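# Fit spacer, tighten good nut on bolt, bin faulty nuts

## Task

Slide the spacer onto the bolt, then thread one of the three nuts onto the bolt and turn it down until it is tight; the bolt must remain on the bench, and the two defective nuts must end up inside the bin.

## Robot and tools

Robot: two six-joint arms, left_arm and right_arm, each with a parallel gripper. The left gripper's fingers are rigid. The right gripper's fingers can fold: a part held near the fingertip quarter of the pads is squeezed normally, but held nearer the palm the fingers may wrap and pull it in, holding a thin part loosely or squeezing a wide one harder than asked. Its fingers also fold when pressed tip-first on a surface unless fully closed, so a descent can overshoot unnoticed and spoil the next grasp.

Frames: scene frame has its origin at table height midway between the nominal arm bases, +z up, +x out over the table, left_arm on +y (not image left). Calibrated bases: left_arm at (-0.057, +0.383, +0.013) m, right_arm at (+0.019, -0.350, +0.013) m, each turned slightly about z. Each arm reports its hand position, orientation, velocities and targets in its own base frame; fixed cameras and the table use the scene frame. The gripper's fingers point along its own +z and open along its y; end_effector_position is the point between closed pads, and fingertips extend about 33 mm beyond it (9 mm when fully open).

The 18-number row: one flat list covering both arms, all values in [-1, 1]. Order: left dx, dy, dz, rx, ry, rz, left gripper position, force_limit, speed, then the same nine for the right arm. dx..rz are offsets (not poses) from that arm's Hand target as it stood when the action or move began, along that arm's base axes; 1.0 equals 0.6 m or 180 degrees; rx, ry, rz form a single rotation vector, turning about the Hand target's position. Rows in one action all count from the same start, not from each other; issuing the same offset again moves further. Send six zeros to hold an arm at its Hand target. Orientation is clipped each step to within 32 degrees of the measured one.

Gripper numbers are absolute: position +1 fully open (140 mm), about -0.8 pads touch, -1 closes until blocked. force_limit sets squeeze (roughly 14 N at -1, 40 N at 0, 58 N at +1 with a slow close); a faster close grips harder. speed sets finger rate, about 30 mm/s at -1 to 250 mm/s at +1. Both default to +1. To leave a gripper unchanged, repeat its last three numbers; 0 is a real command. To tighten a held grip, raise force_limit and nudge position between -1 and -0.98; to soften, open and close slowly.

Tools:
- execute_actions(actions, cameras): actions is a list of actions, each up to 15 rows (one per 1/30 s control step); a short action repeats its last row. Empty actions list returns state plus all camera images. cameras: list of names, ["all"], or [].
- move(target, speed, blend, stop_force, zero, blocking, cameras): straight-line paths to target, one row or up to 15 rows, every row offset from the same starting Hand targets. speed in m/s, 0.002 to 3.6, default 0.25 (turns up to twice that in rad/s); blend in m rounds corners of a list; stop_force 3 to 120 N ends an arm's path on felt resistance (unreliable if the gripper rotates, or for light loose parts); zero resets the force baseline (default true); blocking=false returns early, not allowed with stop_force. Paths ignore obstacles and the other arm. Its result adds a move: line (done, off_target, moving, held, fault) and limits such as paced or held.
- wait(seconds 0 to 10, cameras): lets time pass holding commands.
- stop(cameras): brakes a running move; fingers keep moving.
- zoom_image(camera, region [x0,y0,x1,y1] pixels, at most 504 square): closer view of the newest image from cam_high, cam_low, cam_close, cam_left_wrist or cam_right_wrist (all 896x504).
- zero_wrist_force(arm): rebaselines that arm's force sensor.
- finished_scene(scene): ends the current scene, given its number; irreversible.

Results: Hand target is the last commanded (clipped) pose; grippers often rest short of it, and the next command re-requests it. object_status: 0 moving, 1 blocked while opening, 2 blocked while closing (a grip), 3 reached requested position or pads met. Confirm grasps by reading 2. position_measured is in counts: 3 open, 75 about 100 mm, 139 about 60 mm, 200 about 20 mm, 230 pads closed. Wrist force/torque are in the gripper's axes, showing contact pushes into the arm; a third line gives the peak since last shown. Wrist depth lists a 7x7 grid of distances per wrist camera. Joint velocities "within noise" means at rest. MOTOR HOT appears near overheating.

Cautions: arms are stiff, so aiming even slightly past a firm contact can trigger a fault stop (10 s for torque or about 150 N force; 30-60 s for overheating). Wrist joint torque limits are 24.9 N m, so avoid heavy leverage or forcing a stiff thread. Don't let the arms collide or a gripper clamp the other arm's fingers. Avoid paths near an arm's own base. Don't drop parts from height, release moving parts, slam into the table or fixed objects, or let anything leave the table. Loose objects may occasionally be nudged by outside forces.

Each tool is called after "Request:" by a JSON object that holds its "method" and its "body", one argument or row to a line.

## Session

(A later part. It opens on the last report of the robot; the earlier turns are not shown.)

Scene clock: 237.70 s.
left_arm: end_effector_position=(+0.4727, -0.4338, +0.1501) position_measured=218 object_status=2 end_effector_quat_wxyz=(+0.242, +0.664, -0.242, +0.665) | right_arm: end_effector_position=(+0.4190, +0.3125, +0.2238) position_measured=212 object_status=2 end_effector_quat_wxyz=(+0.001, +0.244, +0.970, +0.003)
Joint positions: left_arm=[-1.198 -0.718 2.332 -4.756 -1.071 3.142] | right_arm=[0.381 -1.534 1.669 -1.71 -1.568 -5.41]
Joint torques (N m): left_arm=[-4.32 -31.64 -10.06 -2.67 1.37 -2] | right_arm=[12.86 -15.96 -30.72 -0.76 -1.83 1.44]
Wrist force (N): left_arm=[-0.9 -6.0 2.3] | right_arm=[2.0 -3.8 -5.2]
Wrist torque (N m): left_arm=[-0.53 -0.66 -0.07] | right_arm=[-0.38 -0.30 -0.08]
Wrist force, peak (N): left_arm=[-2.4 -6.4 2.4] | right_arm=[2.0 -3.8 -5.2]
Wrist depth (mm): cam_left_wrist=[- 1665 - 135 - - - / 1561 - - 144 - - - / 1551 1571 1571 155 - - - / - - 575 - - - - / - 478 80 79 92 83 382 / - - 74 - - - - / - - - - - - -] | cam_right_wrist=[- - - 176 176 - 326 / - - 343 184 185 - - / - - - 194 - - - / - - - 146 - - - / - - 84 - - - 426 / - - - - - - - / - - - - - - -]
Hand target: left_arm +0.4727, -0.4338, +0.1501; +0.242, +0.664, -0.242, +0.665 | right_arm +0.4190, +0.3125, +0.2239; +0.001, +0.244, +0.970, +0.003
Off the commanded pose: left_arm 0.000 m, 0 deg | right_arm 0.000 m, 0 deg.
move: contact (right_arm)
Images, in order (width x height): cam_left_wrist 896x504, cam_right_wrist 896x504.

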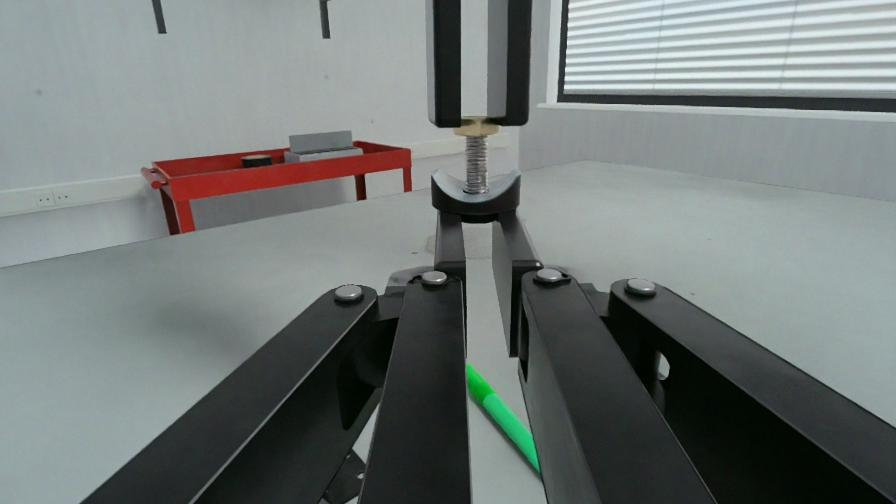

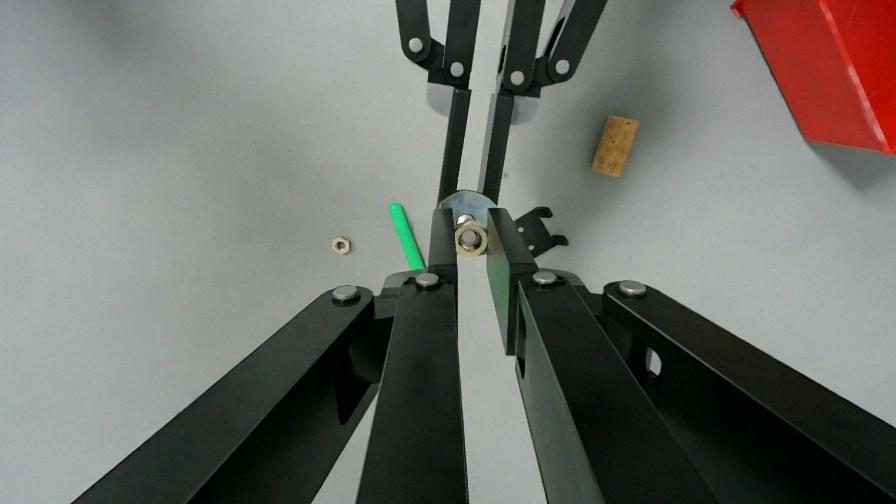

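Request:
{"method": "move", "body": {
  "target": [0,0,0,0,0,0,-1,1,1,0,0,-0.0002,0,0,-0.5,-1,0,-1],
  "speed": 0.8,
  "cameras": ["cam_right_wrist"]
}}

Request:
{"method": "zoom_image", "body": {
  "camera": "cam_right_wrist",
  "region": [445, 215, 495, 265]
}}

Scene clock: 240.20 s.
left_arm: end_effector_position=(+0.4727, -0.4338, +0.1501) position_measured=218 object_status=2 end_effector_quat_wxyz=(+0.242, +0.664, -0.242, +0.665) | right_arm: end_effector_position=(+0.4190, +0.3125, +0.2238) position_measured=212 object_status=2 end_effector_quat_wxyz=(+0.002, +0.858, +0.514, +0.001)
Joint positions: left_arm=[-1.198 -0.718 2.332 -4.756 -1.071 3.142] | right_arm=[0.386 -1.532 1.667 -1.709 -1.575 -3.835]
Joint torques (N m): left_arm=[-4.84 -31.45 -9.44 -2.64 -0.89 -2.24] | right_arm=[12.26 -13.19 -30.61 -0.96 -2.2 1.78]
Wrist force (N): left_arm=[-0.8 -5.6 3.4] | right_arm=[0.0 -3.7 -2.6]
Wrist torque (N m): left_arm=[-0.54 -0.65 -0.06] | right_arm=[-0.47 -0.20 -0.07]
Wrist force, peak (N): left_arm=[-1.9 -9.1 0.5] | right_arm=[-3.5 -4.5 -5.1]
Wrist depth (mm): cam_left_wrist=[- 1542 - 128 - - - / 1461 - - 135 2449 - - / 1654 1308 1523 154 - - - / - 666 - - - 602 - / - - 80 79 93 87 - / - - 74 - - - - / - - - - - - -] | cam_right_wrist=[- 320 - - 331 - - / 183 185 185 - - - - / 189 191 193 201 - - - / 202 206 206 172 - - - / - - 84 - - - - / - - - - - - - / - - - - - - -]
Hand target: left_arm +0.4727, -0.4338, +0.1501; +0.242, +0.664, -0.242, +0.665 | right_arm +0.4190, +0.3125, +0.2238; +0.002, +0.858, +0.513, +0.001
Off the commanded pose: left_arm 0.000 m, 0 deg | right_arm 0.000 m, 0 deg.
move: done
Images, in order (width x height): cam_right_wrist 896x504.

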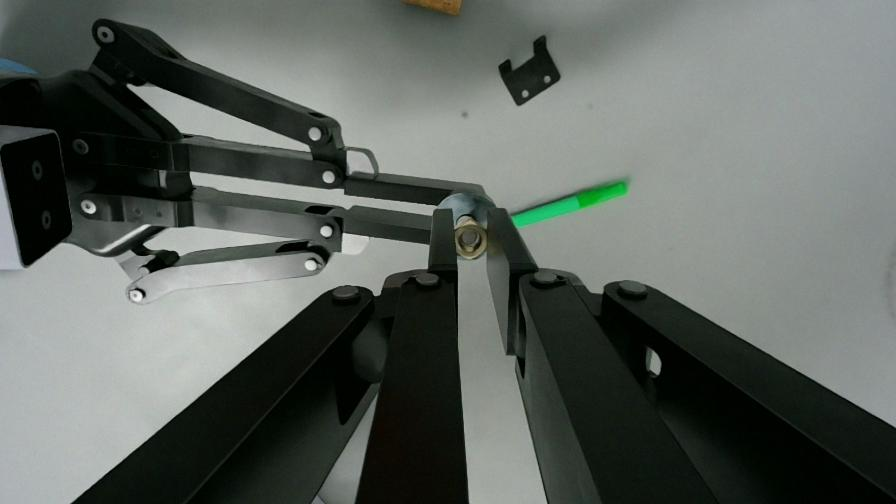

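Scaled by 10.080 from the camera's 896x504 image, which has a finer 1280x720 frame.

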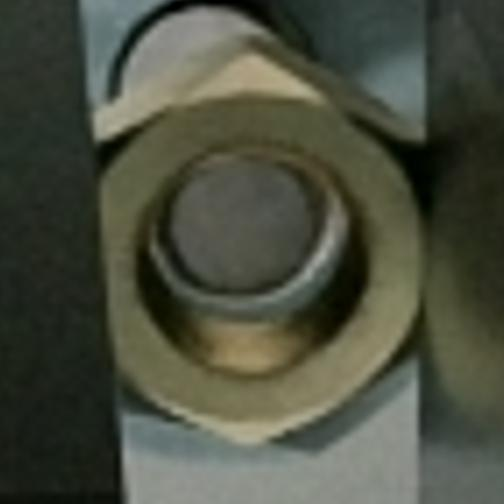

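Request:
{"method": "move", "body": {
  "target": [0,0,0,0,0,0,-1,1,1,0.0002,-0.0001,-0.0004,0,0,-0.9,-1,0,-1],
  "speed": 1.0,
  "cameras": ["cam_right_wrist"]
}}

Request:
{"method": "zoom_image", "body": {
  "camera": "cam_right_wrist",
  "region": [445, 215, 495, 265]
}}

Scene clock: 243.13 s.
left_arm: end_effector_position=(+0.4727, -0.4338, +0.1501) position_measured=218 object_status=2 end_effector_quat_wxyz=(+0.242, +0.664, -0.242, +0.665) | right_arm: end_effector_position=(+0.4192, +0.3124, +0.2235) position_measured=212 object_status=2 end_effector_quat_wxyz=(-0.002, -0.642, +0.767, +0.002)
Joint positions: left_arm=[-1.198 -0.718 2.332 -4.756 -1.071 3.142] | right_arm=[0.381 -1.528 1.661 -1.699 -1.567 -1.012]
Joint torques (N m): left_arm=[-4.58 -31.62 -9.52 -2.62 -0.98 -2.14] | right_arm=[11.99 -14.18 -31.29 -0.57 -2.62 1.89]
Wrist force (N): left_arm=[2.0 -4.2 2.8] | right_arm=[0.7 -1.5 -2.0]
Wrist torque (N m): left_arm=[-0.54 -0.86 -0.02] | right_arm=[-0.55 -0.28 -0.08]
Wrist force, peak (N): left_arm=[-4.5 -10.5 -0.6] | right_arm=[2.6 4.2 -7.2]
Wrist depth (mm): cam_left_wrist=[- 1601 - 129 - - - / - 1523 - 138 - - 1419 / 1561 1551 1699 155 - - 864 / - - - - 119 614 637 / - - 80 79 92 86 425 / 346 - 74 - - - - / - - - - - - -] | cam_right_wrist=[- - - - - - 340 / - - - - - - - / - - - - - - - / - - - 145 203 210 210 / - - 84 - - - 218 / - - - - - - 193 / - - - - - - -]
Hand target: left_arm +0.4727, -0.4338, +0.1501; +0.242, +0.664, -0.242, +0.665 | right_arm +0.4192, +0.3124, +0.2235; -0.002, -0.641, +0.767, +0.002
Off the commanded pose: left_arm 0.000 m, 0 deg | right_arm 0.000 m, 0 deg.
move: done
Images, in order (width x height): cam_right_wrist 896x504.

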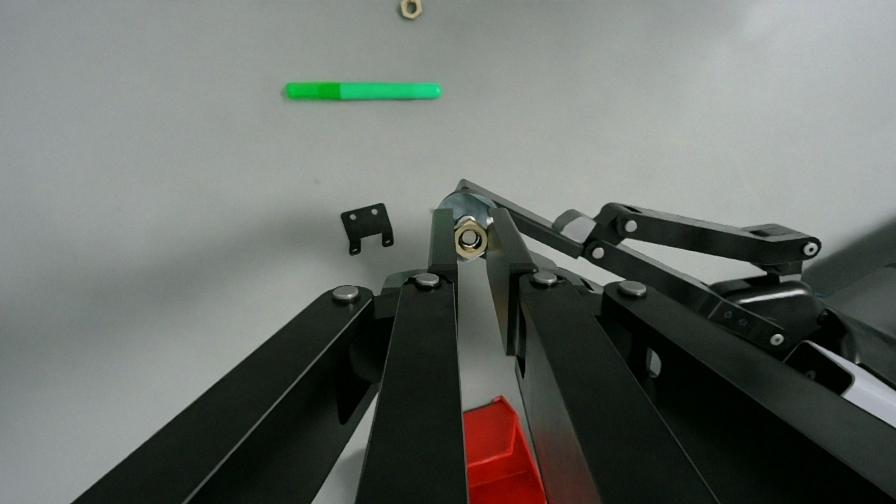

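Scaled by 10.080 from the camera's 896x504 image, which has a finer 1280x720 frame.

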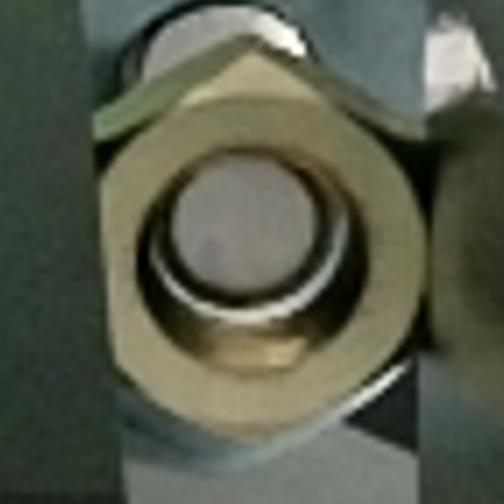

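Request:
{"method": "move", "body": {
  "target": [0,0,0,0,0,0,-1,1,1,0,0,-0.0007,0,0,-0.9,-1,0,-1],
  "speed": 1.0
}}

Scene clock: 245.93 s.
left_arm: end_effector_position=(+0.4727, -0.4338, +0.1501) position_measured=218 object_status=2 end_effector_quat_wxyz=(+0.242, +0.664, -0.242, +0.665) | right_arm: end_effector_position=(+0.4192, +0.3124, +0.2231) position_measured=212 object_status=2 end_effector_quat_wxyz=(+0.002, +0.657, +0.754, +0.002)
Joint positions: left_arm=[-1.198 -0.718 2.332 -4.756 -1.071 3.142] | right_arm=[0.384 -1.534 1.67 -1.713 -1.572 1.818]
Joint torques (N m): left_arm=[-3.82 -31.64 -9.67 -2.73 -2.3 -2.2] | right_arm=[11.98 -13.49 -32.15 -1.13 -2.82 1.69]
Wrist force (N): left_arm=[2.0 -4.7 4.0] | right_arm=[1.7 -4.1 -0.5]
Wrist torque (N m): left_arm=[-0.37 -0.79 -0.06] | right_arm=[-0.36 -0.18 -0.09]
Wrist force, peak (N): left_arm=[1.1 -13.2 -2.2] | right_arm=[-3.0 -11.3 -4.0]
Wrist depth (mm): cam_left_wrist=[- - - 130 - - - / - 1643 1892 146 3046 - - / 1329 1315 1622 155 1120 925 - / - 728 700 158 606 644 - / - - 80 79 93 83 401 / - - 74 - - - 340 / - - - - - - -] | cam_right_wrist=[177 177 175 314 325 - 308 / - 181 182 186 342 - - / - - 193 195 353 - - / 383 388 - 146 - - - / - 409 84 - - - - / 409 - - - - - - / - - - - - - -]
Hand target: left_arm +0.4727, -0.4338, +0.1501; +0.242, +0.664, -0.242, +0.665 | right_arm +0.4192, +0.3124, +0.2231; +0.002, +0.657, +0.753, +0.002
Off the commanded pose: left_arm 0.000 m, 0 deg | right_arm 0.000 m, 0 deg.
move: done

Request:
{"method": "move", "body": {
  "target": [
    [0,0,0,0,0,0,-1,1,1,0,0,-0.000868,0,0,-0.8333,-1,0,-1],
    [0,0,0,0,0,0,-1,1,1,0,0,-0.001435,0,0,0.6222,-1,0,-1]
  ],
  "speed": 1.0,
  "blend": [0.01,0],
  "cameras": ["cam_left_wrist","cam_right_wrist"]
}}

Request:
{"method": "zoom_image", "body": {
  "camera": "cam_left_wrist",
  "region": [430, 90, 530, 220]
}}

Request:
{"method": "zoom_image", "body": {
  "camera": "cam_right_wrist",
  "region": [445, 215, 495, 265]
}}

Scene clock: 249.67 s.
left_arm: end_effector_position=(+0.4727, -0.4338, +0.1501) position_measured=218 object_status=2 end_effector_quat_wxyz=(+0.242, +0.664, -0.242, +0.665) | right_arm: end_effector_position=(+0.4192, +0.3124, +0.2223) position_measured=212 object_status=2 end_effector_quat_wxyz=(-0.001, -0.257, +0.966, +0.003) end_effector_velocity=(+0.000, +0.000, +0.000) end_effector_angular_velocity=(+0.001, +0.001, -0.004)
Joint positions: left_arm=[-1.198 -0.718 2.332 -4.756 -1.071 3.142] | right_arm=[0.379 -1.531 1.668 -1.708 -1.565 6.142]
Joint velocities: left_arm=[within noise] | right_arm=[0 0.001 0 0 0.001 0.005]
Joint torques (N m): left_arm=[-3.36 -31.16 -9.57 -2.6 -0.77 -2.18] | right_arm=[13.32 -13.37 -32.87 -0.38 -2.27 1.64]
Wrist force (N): left_arm=[3.5 -2.6 1.9] | right_arm=[0.1 -1.4 -1.2]
Wrist torque (N m): left_arm=[-0.28 -0.82 -0.02] | right_arm=[-0.36 -0.14 -0.08]
Wrist force, peak (N): left_arm=[1.5 -13.8 -3.3] | right_arm=[8.2 -9.5 -2.7]
Wrist depth (mm): cam_left_wrist=[- 1514 - 129 - - - / - 1951 - 138 - - - / - 1532 1551 155 - - - / 605 670 - - 119 609 - / 453 - 80 79 92 87 420 / - - 74 - - - 343 / - - - - - - -] | cam_right_wrist=[- 330 - - - 178 172 / - - - - 187 185 181 / - - - - 198 195 193 / - 371 - 146 112 - - / - - 84 - - - - / - - - - - - - / - - - - - - -]
Hand target: left_arm +0.4727, -0.4338, +0.1501; +0.242, +0.664, -0.242, +0.665 | right_arm +0.4192, +0.3124, +0.2223; -0.001, -0.257, +0.966, +0.003
Off the commanded pose: left_arm 0.000 m, 0 deg | right_arm 0.000 m, 0 deg.
move: done
Images, in order (width x height): cam_left_wrist 896x504, cam_right_wrist 896x504.

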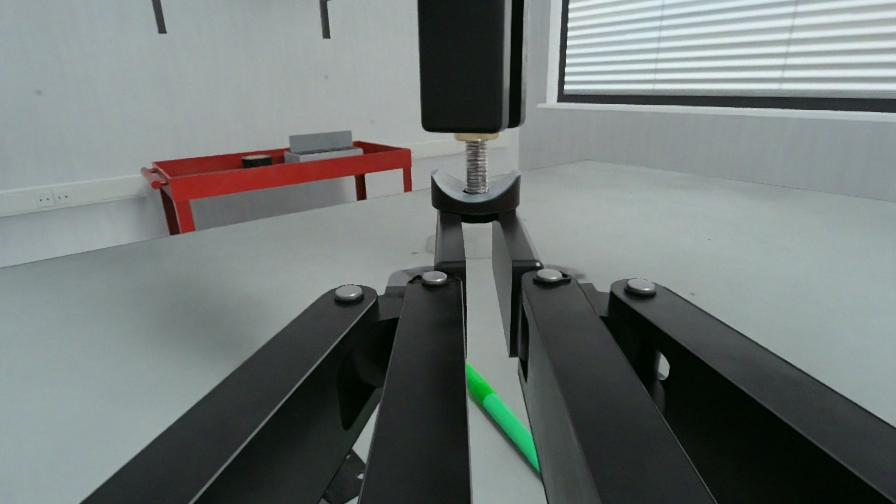

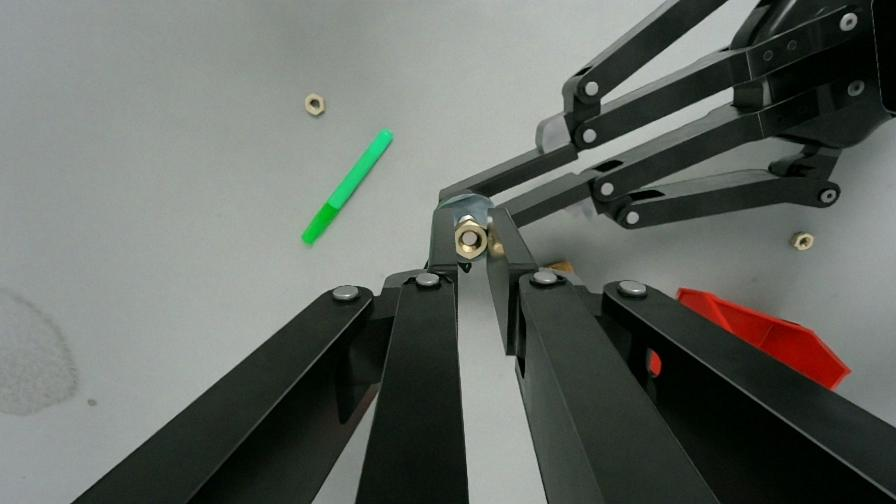

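Scaled by 3.877 from the camera's 896x504 image, which has a finer 1280x720 frame.

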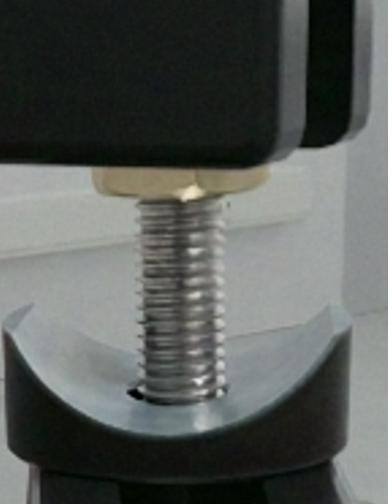

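Scaled by 10.080 from the camera's 896x504 image, which has a finer 1280x720 frame.

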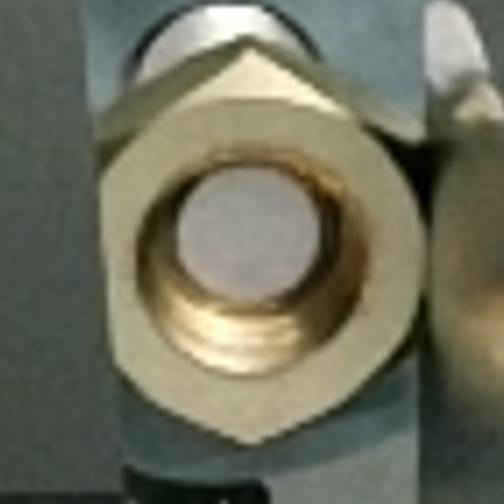

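Request:
{"method": "move", "body": {
  "target": [
    [0,0,0,0,0,0,-1,1,1,0,0,0,0,0,0,-0.6,0,0],
    [0,0,0,0,0,0,-1,1,1,0,0,0,0,0,0.9167,-0.6,0,0],
    [0,0,0,0,0,0,-1,1,1,0,0,0,0,0,-0.1667,-0.6,0,0],
    [0,0,0,0,0,0,-1,1,1,0,0,0,0,0,0.75,-0.6,0,0],
    [0,0,0,0,0,0,-1,1,1,0,0,0,0,0,-0.3333,-0.6,0,0],
    [0,0,0,0,0,0,-1,1,1,0,0,0,0,0,-0.3333,-1,0,-1]
  ],
  "speed": [0.5,1.4,1.4,1.4,1.4,0.5],
  "blend": [0,0.01,0.01,0.01,0,0],
  "cameras": ["cam_left_wrist","cam_right_wrist"]
}}

Scene clock: 258.17 s.
left_arm: end_effector_position=(+0.4727, -0.4338, +0.1501) position_measured=218 object_status=2 end_effector_quat_wxyz=(+0.242, +0.664, -0.242, +0.665) | right_arm: end_effector_position=(+0.4192, +0.3124, +0.2223) position_measured=212 object_status=0 end_effector_quat_wxyz=(+0.001, +0.261, +0.965, +0.003)
Joint positions: left_arm=[-1.198 -0.718 2.332 -4.756 -1.071 3.142] | right_arm=[0.381 -1.534 1.673 -1.714 -1.568 -5.375]
Joint torques (N m): left_arm=[-2.01 -31.75 3.76 -2.63 -4.04 -2.02] | right_arm=[-9.63 -11.27 -31.54 -3.56 3.27 -1.84]
Wrist force (N): left_arm=[-2.1 -9.6 -0.2] | right_arm=[-0.3 -9.4 -5.1]
Wrist torque (N m): left_arm=[0.09 -0.77 -0.27] | right_arm=[-0.23 -0.17 0.17]
Wrist force, peak (N): left_arm=[2.2 -13.0 6.8] | right_arm=[3.4 -12.2 -0.9]
Wrist depth (mm): cam_left_wrist=[1469 1532 - 132 - - - / - - - 143 - - - / 1505 1322 1461 158 - 1771 - / - - 686 636 - - - / - - 80 79 93 83 420 / - - 74 - - - 340 / - - - - - - -] | cam_right_wrist=[- - - 173 175 330 - / - - - 181 - 340 - / - - 358 189 - - - / - - - 146 128 - 390 / - - 84 - - - - / 429 - - - - - - / - - - - - - -]
Hand target: left_arm +0.4727, -0.4338, +0.1501; +0.242, +0.664, -0.242, +0.665 | right_arm +0.4192, +0.3124, +0.2223; +0.001, +0.261, +0.965, +0.003
Off the commanded pose: left_arm 0.000 m, 0 deg | right_arm 0.000 m, 0 deg.
move: done; limits=paced
Images, in order (width x height): cam_left_wrist 896x504, cam_right_wrist 896x504.

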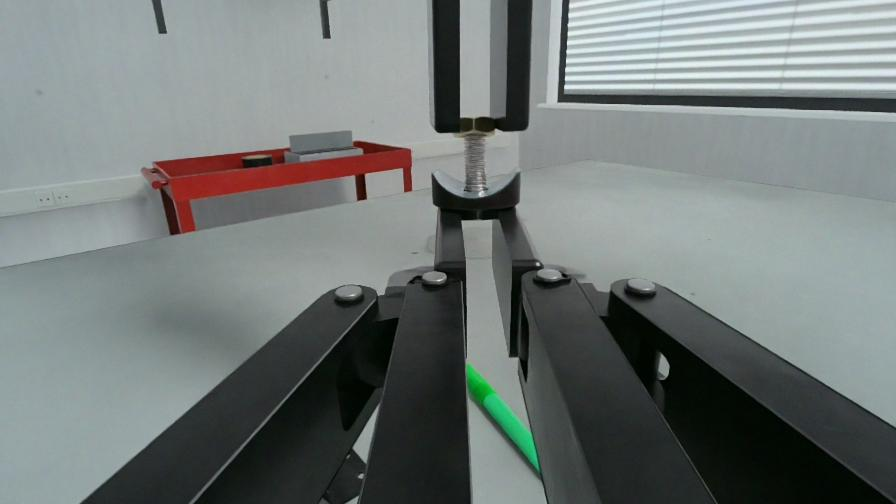

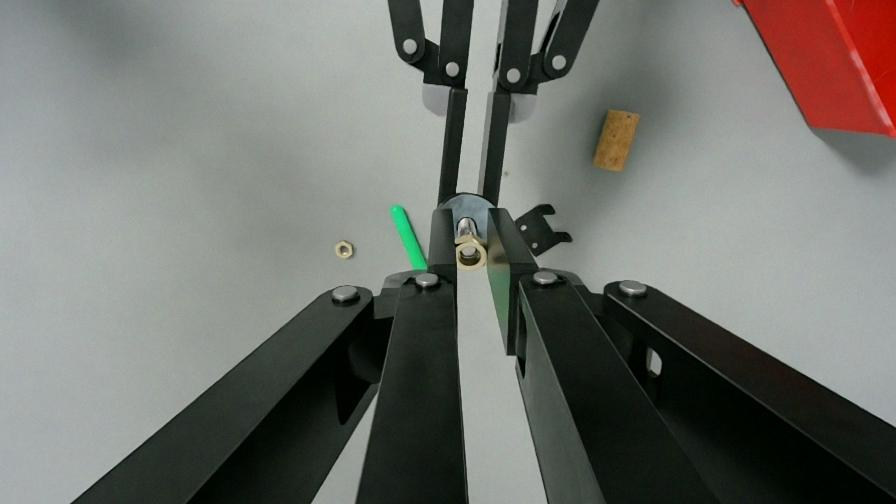

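Request:
{"method": "zoom_image", "body": {
  "camera": "cam_right_wrist",
  "region": [445, 215, 495, 275]
}}

Request:
{"method": "zoom_image", "body": {
  "camera": "cam_left_wrist",
  "region": [430, 90, 530, 220]
}}

Scaled by 8.400 from the camera's 896x504 image, which has a finer 1280x720 frame.

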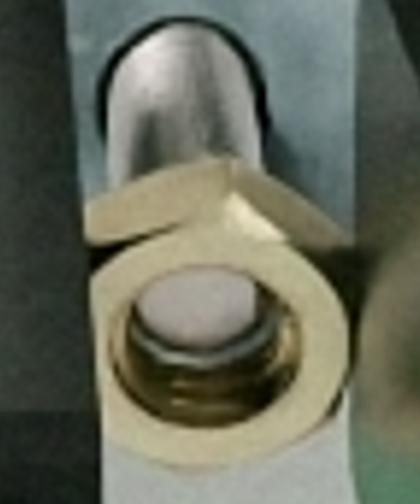

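Scaled by 3.877 from the camera's 896x504 image, which has a finer 1280x720 frame.

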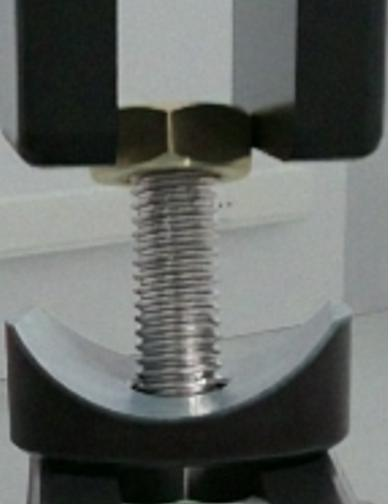

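Request:
{"method": "move", "body": {
  "target": [0,0,0,0,0,0,-1,1,1,-0.0078,0.0041,0.0008,0,0,0,-1,0,-1],
  "speed": 0.015,
  "cameras": ["cam_left_wrist","cam_right_wrist"]
}}

Request:
{"method": "zoom_image", "body": {
  "camera": "cam_right_wrist",
  "region": [445, 215, 495, 275]
}}

Request:
{"method": "zoom_image", "body": {
  "camera": "cam_left_wrist",
  "region": [430, 90, 530, 220]
}}

Scene clock: 261.83 s.
left_arm: end_effector_position=(+0.4727, -0.4338, +0.1501) position_measured=218 object_status=2 end_effector_quat_wxyz=(+0.242, +0.664, -0.242, +0.665) | right_arm: end_effector_position=(+0.4148, +0.3148, +0.2227) position_measured=212 object_status=2 end_effector_quat_wxyz=(+0.001, +0.261, +0.965, +0.003) end_effector_velocity=(-0.003, +0.002, +0.000) end_effector_angular_velocity=(+0.002, +0.001, +0.001)
Joint positions: left_arm=[-1.198 -0.718 2.332 -4.756 -1.071 3.142] | right_arm=[0.388 -1.539 1.677 -1.713 -1.568 -5.367]
Joint velocities: left_arm=[within noise] | right_arm=[0.005 -0.002 0.002 0.001 0.003 0.004]
Joint torques (N m): left_arm=[-2.36 -31.96 -9.91 -2.58 -3.12 -2.04] | right_arm=[17.11 -33.89 -11.73 0.82 2.28 1.43]
Wrist force (N): left_arm=[1.6 -5.4 -7.8] | right_arm=[-8.7 -6.3 -4.3]
Wrist torque (N m): left_arm=[-0.11 -0.54 -0.12] | right_arm=[-0.38 -0.25 -0.05]
Wrist force, peak (N): left_arm=[-2.7 -9.8 0.0] | right_arm=[-6.5 -7.9 -6.3]
Wrist depth (mm): cam_left_wrist=[1505 - 1982 128 - - - / 1403 1461 - 144 2575 - - / - 1622 1676 156 946 - - / 1571 - 650 - 577 - 647 / 436 - 80 79 92 91 - / 343 - 74 - - - - / - - - - - - -] | cam_right_wrist=[- - 326 174 174 - - / - 340 - 183 335 - - / - - - 190 - - - / - 367 - - 380 394 - / - 400 84 - - - - / - - - - - - - / - - - - - - -]
Hand target: left_arm +0.4727, -0.4338, +0.1501; +0.242, +0.664, -0.242, +0.665 | right_arm +0.4145, +0.3149, +0.2227; +0.001, +0.261, +0.965, +0.003
Off the commanded pose: left_arm 0.000 m, 0 deg | right_arm 0.000 m, 0 deg.
move: done
Images, in order (width x height): cam_left_wrist 896x504, cam_right_wrist 896x504.

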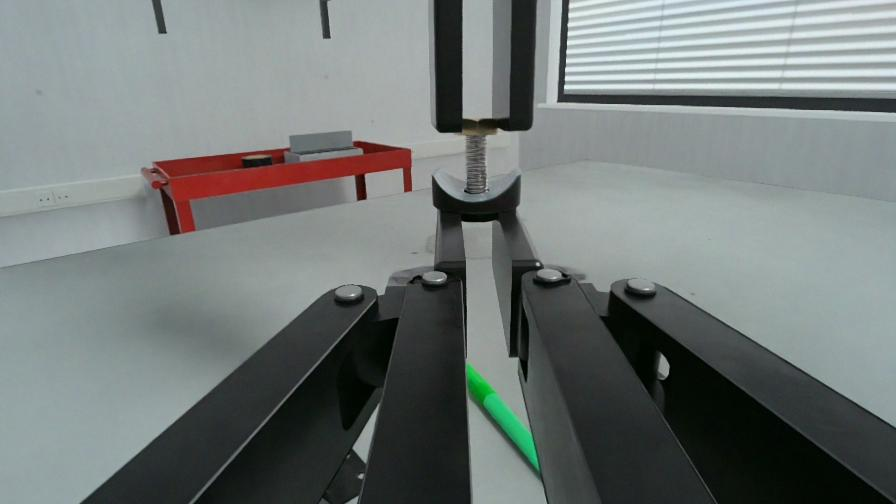

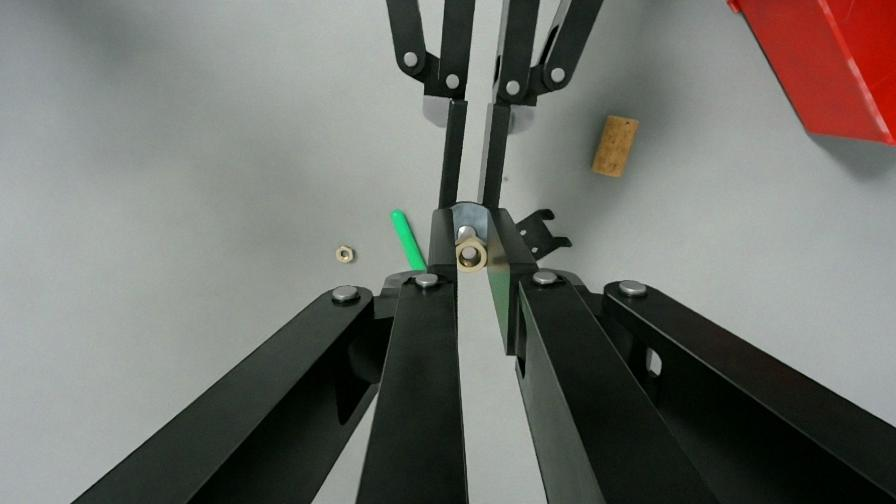

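Scaled by 8.400 from the camera's 896x504 image, which has a finer 1280x720 frame.

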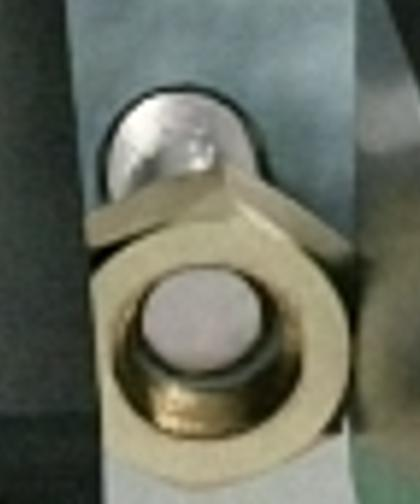

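Scaled by 3.877 from the camera's 896x504 image, which has a finer 1280x720 frame.

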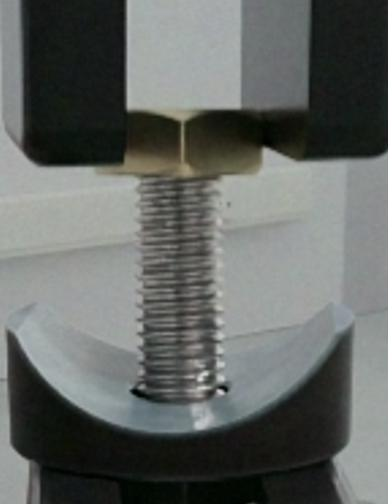

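Request:
{"method": "execute_actions", "body": {
  "actions": []
}}

Request:
{"method": "zoom_image", "body": {
  "camera": "cam_left_wrist",
  "region": [440, 100, 520, 210]
}}

Request:
{"method": "zoom_image", "body": {
  "camera": "cam_close",
  "region": [330, 70, 410, 180]
}}

Request:
{"method": "zoom_image", "body": {
  "camera": "cam_low",
  "region": [290, 150, 360, 240]
}}

Scene clock: 263.53 s.
left_arm: end_effector_position=(+0.4727, -0.4338, +0.1501) position_measured=218 object_status=2 end_effector_quat_wxyz=(+0.242, +0.664, -0.242, +0.665) | right_arm: end_effector_position=(+0.4145, +0.3149, +0.2227) position_measured=212 object_status=2 end_effector_quat_wxyz=(+0.001, +0.261, +0.965, +0.003)
Joint positions: left_arm=[-1.198 -0.718 2.332 -4.756 -1.071 3.142] | right_arm=[0.389 -1.539 1.677 -1.713 -1.568 -5.367]
Joint velocities: within noise
Joint torques (N m): left_arm=[-1.72 -32.1 -10.69 -2.62 0.47 -2.02] | right_arm=[17.57 -35.21 -11.2 0.56 1.05 1.47]
Wrist force (N): left_arm=[0.3 -5.5 -7.2] | right_arm=[-9.1 -5.9 -2.5]
Wrist torque (N m): left_arm=[-0.13 -0.42 -0.11] | right_arm=[-0.40 -0.25 -0.04]
Wrist force, peak (N): left_arm=[1.7 -5.5 -7.9] | right_arm=[-9.1 -6.4 -4.0]
Wrist depth (mm): cam_left_wrist=[- 1380 1892 133 - - - / 1551 - 1810 147 - - - / 1487 1611 1643 1632 - - 889 / - 656 - - - - 637 / 450 482 80 79 93 83 400 / 359 - 74 - - - - / - - - - - - -] | cam_right_wrist=[- - - 175 174 - - / - - - 183 336 - - / - - - 188 358 - - / - - - - 130 - - / - - 84 - - - - / - - - - - - - / - - - - - - -]
Hand target: left_arm +0.4727, -0.4338, +0.1501; +0.242, +0.664, -0.242, +0.665 | right_arm +0.4145, +0.3149, +0.2227; +0.001, +0.261, +0.965, +0.003
Tool commands: left_gripper/position=-1.0 left_gripper/force_limit=+1.0 left_gripper/speed=+1.0 right_gripper/position=-1.0 right_gripper/force_limit=+0.0 right_gripper/speed=-1.0
Off the commanded pose: left_arm 0.000 m, 0 deg | right_arm 0.000 m, 0 deg.

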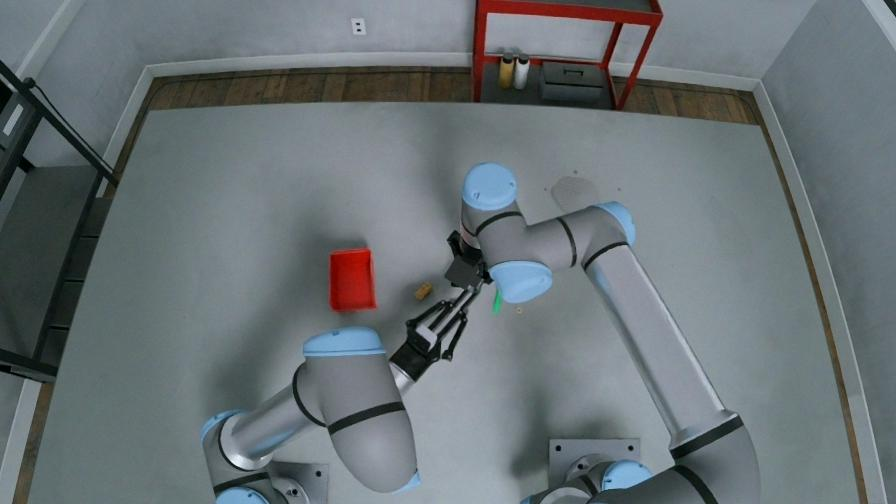

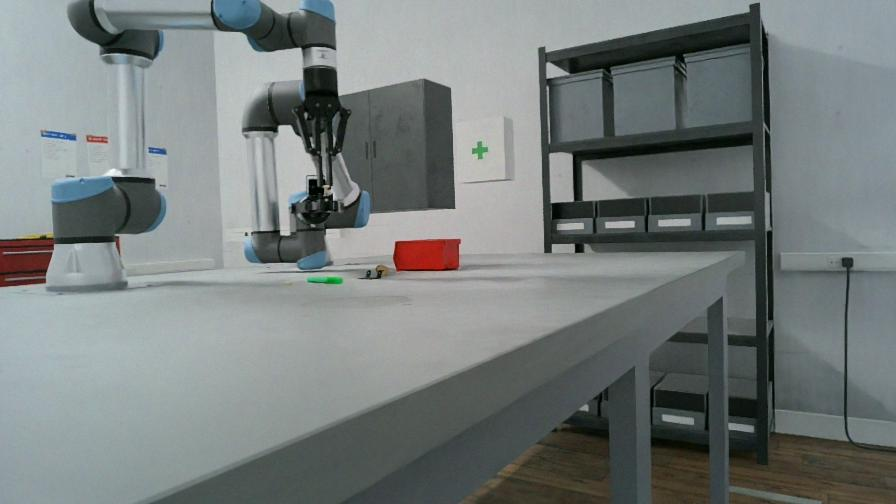

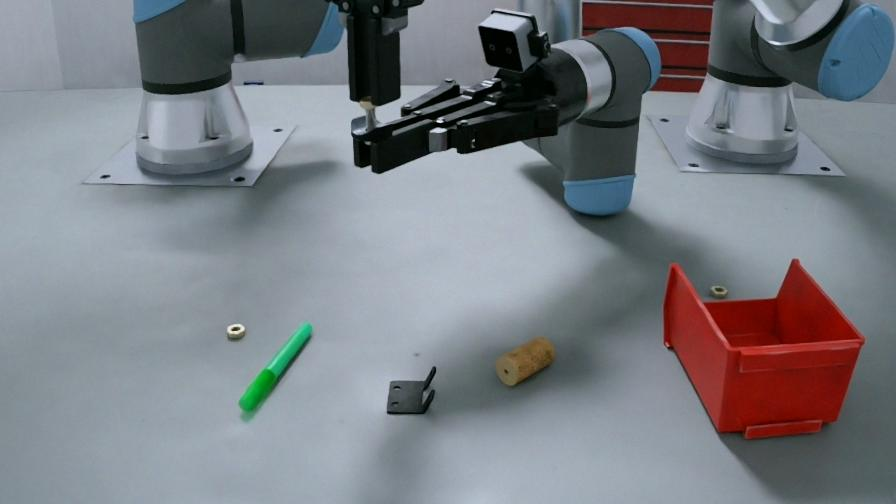

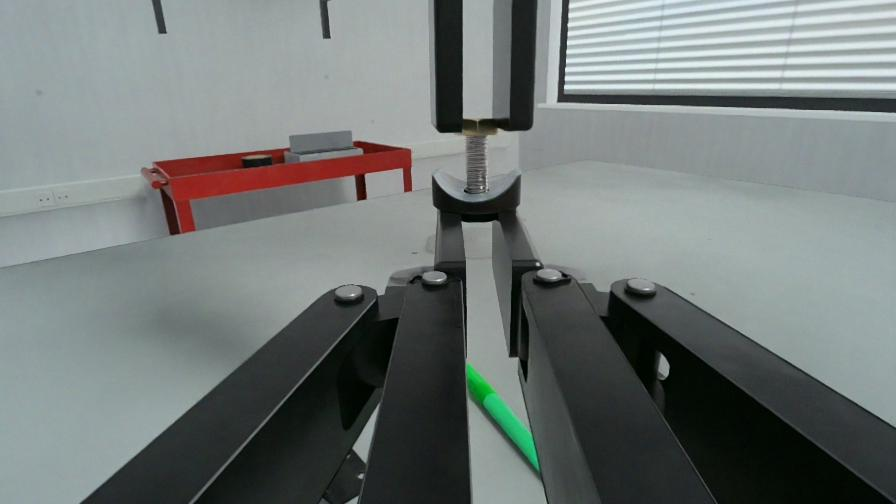

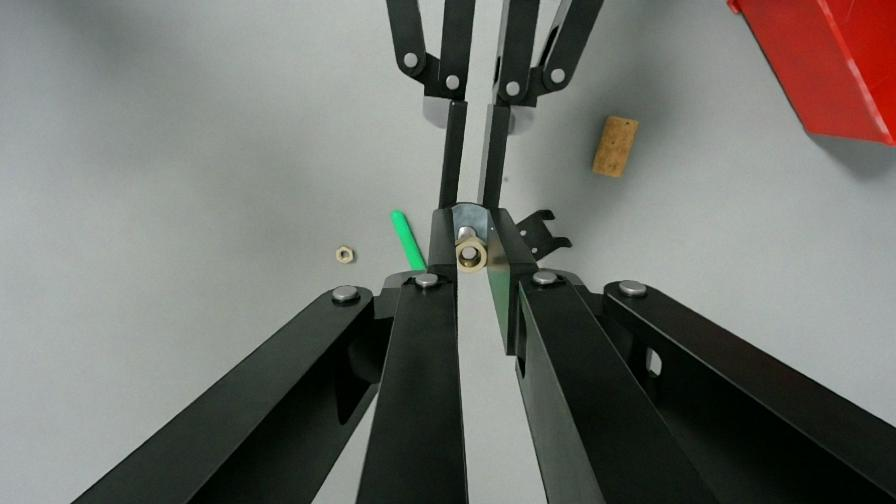

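Scaled by 4.582 from the camera's 896x504 image, which has a finer 1280x720 frame.

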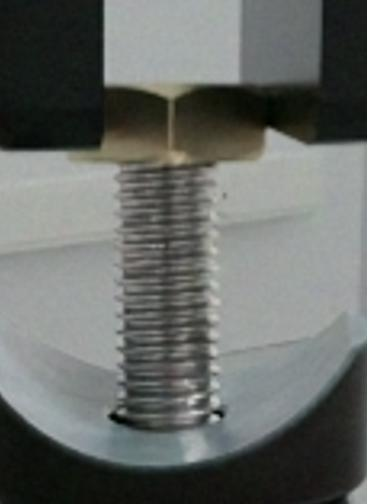

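Scaled by 4.582 from the camera's 896x504 image, which has a finer 1280x720 frame.

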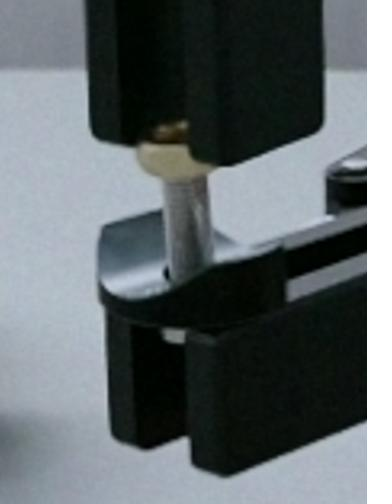

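Scaled by 5.600 from the camera's 896x504 image, which has a finer 1280x720 frame.

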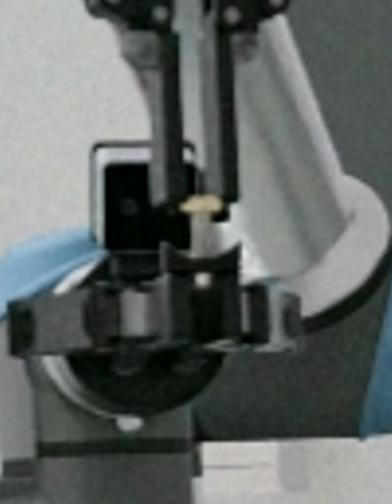

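Request:
{"method": "move", "body": {
  "target": [
    [0,0,0,0,0,0,-1,1,1,-0.0010,0.0005,0,0,0,0,-1,0,-1],
    [0,0,0,0,0,0,-1,1,1,-0.0010,0.0005,0,0,0,0,-0.5,0,-0.5],
    [0,0,0,0,0,0,-1,1,1,0.0075,-0.004,0,0,0,0,-0.5,0,-0.5]
  ],
  "speed": 0.02,
  "cameras": ["cam_left_wrist","cam_right_wrist"]
}}

Request:
{"method": "zoom_image", "body": {
  "camera": "cam_right_wrist",
  "region": [440, 210, 500, 270]
}}

Request:
{"method": "zoom_image", "body": {
  "camera": "cam_left_wrist",
  "region": [440, 100, 520, 210]
}}

Scene clock: 266.23 s.
left_arm: end_effector_position=(+0.4727, -0.4338, +0.1501) position_measured=218 object_status=2 end_effector_quat_wxyz=(+0.242, +0.664, -0.242, +0.665) | right_arm: end_effector_position=(+0.4188, +0.3126, +0.2227) position_measured=192 object_status=3 end_effector_quat_wxyz=(+0.001, +0.261, +0.965, +0.003)
Joint positions: left_arm=[-1.198 -0.718 2.332 -4.756 -1.071 3.142] | right_arm=[0.381 -1.534 1.672 -1.713 -1.568 -5.374]
Joint torques (N m): left_arm=[-1.59 -31.88 -9.94 -2.51 0.6 -2.03] | right_arm=[-14.08 -14.12 -31.42 -0.64 1.91 -1.47]
Wrist force (N): left_arm=[3.6 -3.0 1.4] | right_arm=[0.7 -2.6 -0.8]
Wrist torque (N m): left_arm=[-0.26 -0.78 -0.02] | right_arm=[-0.57 -0.17 0.12]
Wrist force, peak (N): left_arm=[2.1 -5.4 -7.8] | right_arm=[-10.2 -5.7 -3.2]
Wrist depth (mm): cam_left_wrist=[- 1581 - 130 - - - / 1357 - - - 142 - - / - 1601 1601 164 - 1810 1936 / - - 644 - - 649 671 / - - 80 79 92 83 - / - - 74 - - - 340 / - - - - - - -] | cam_right_wrist=[- - - 173 175 - - / - - - 184 190 337 - / - - - 189 361 362 - / - - - 168 109 - 385 / - - 90 - - - - / 437 - - - - - - / - - - - - - -]
Hand target: left_arm +0.4727, -0.4338, +0.1501; +0.242, +0.664, -0.242, +0.665 | right_arm +0.4190, +0.3125, +0.2227; +0.001, +0.261, +0.965, +0.003
Off the commanded pose: left_arm 0.000 m, 0 deg | right_arm 0.000 m, 0 deg.
move: done
Images, in order (width x height): cam_left_wrist 896x504, cam_right_wrist 896x504.

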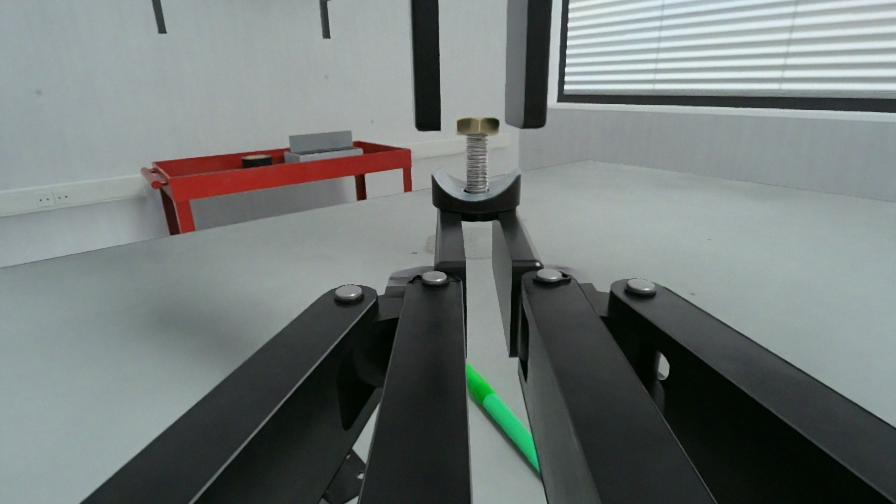

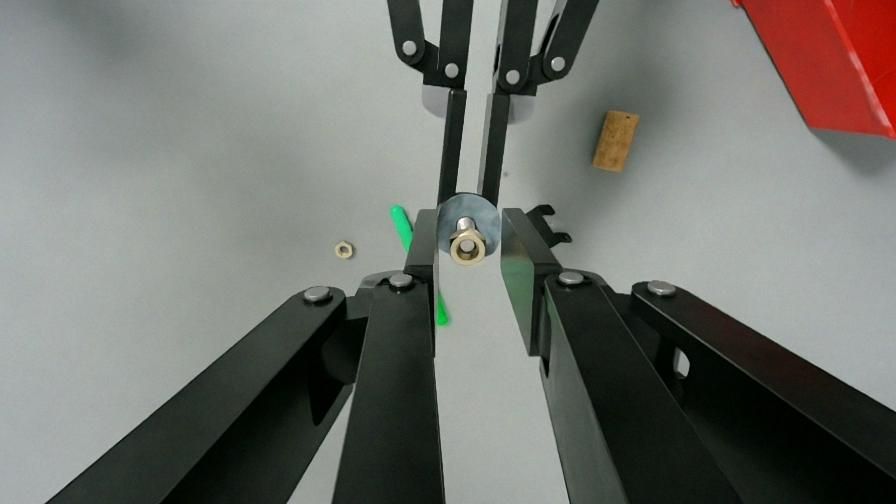

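Scaled by 8.400 from the camera's 896x504 image, which has a finer 1280x720 frame.

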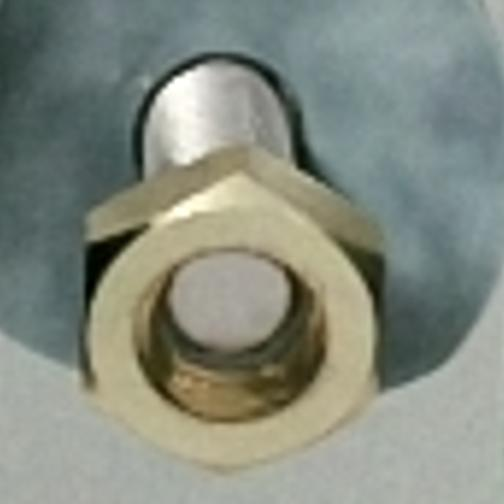

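Scaled by 4.582 from the camera's 896x504 image, which has a finer 1280x720 frame.

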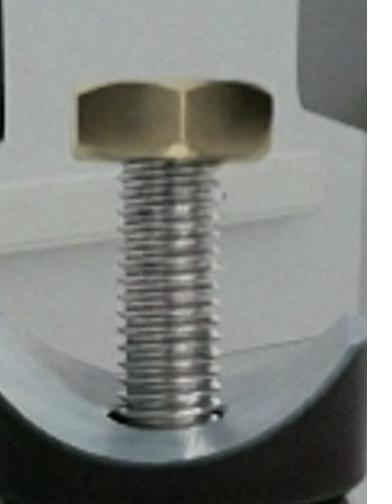

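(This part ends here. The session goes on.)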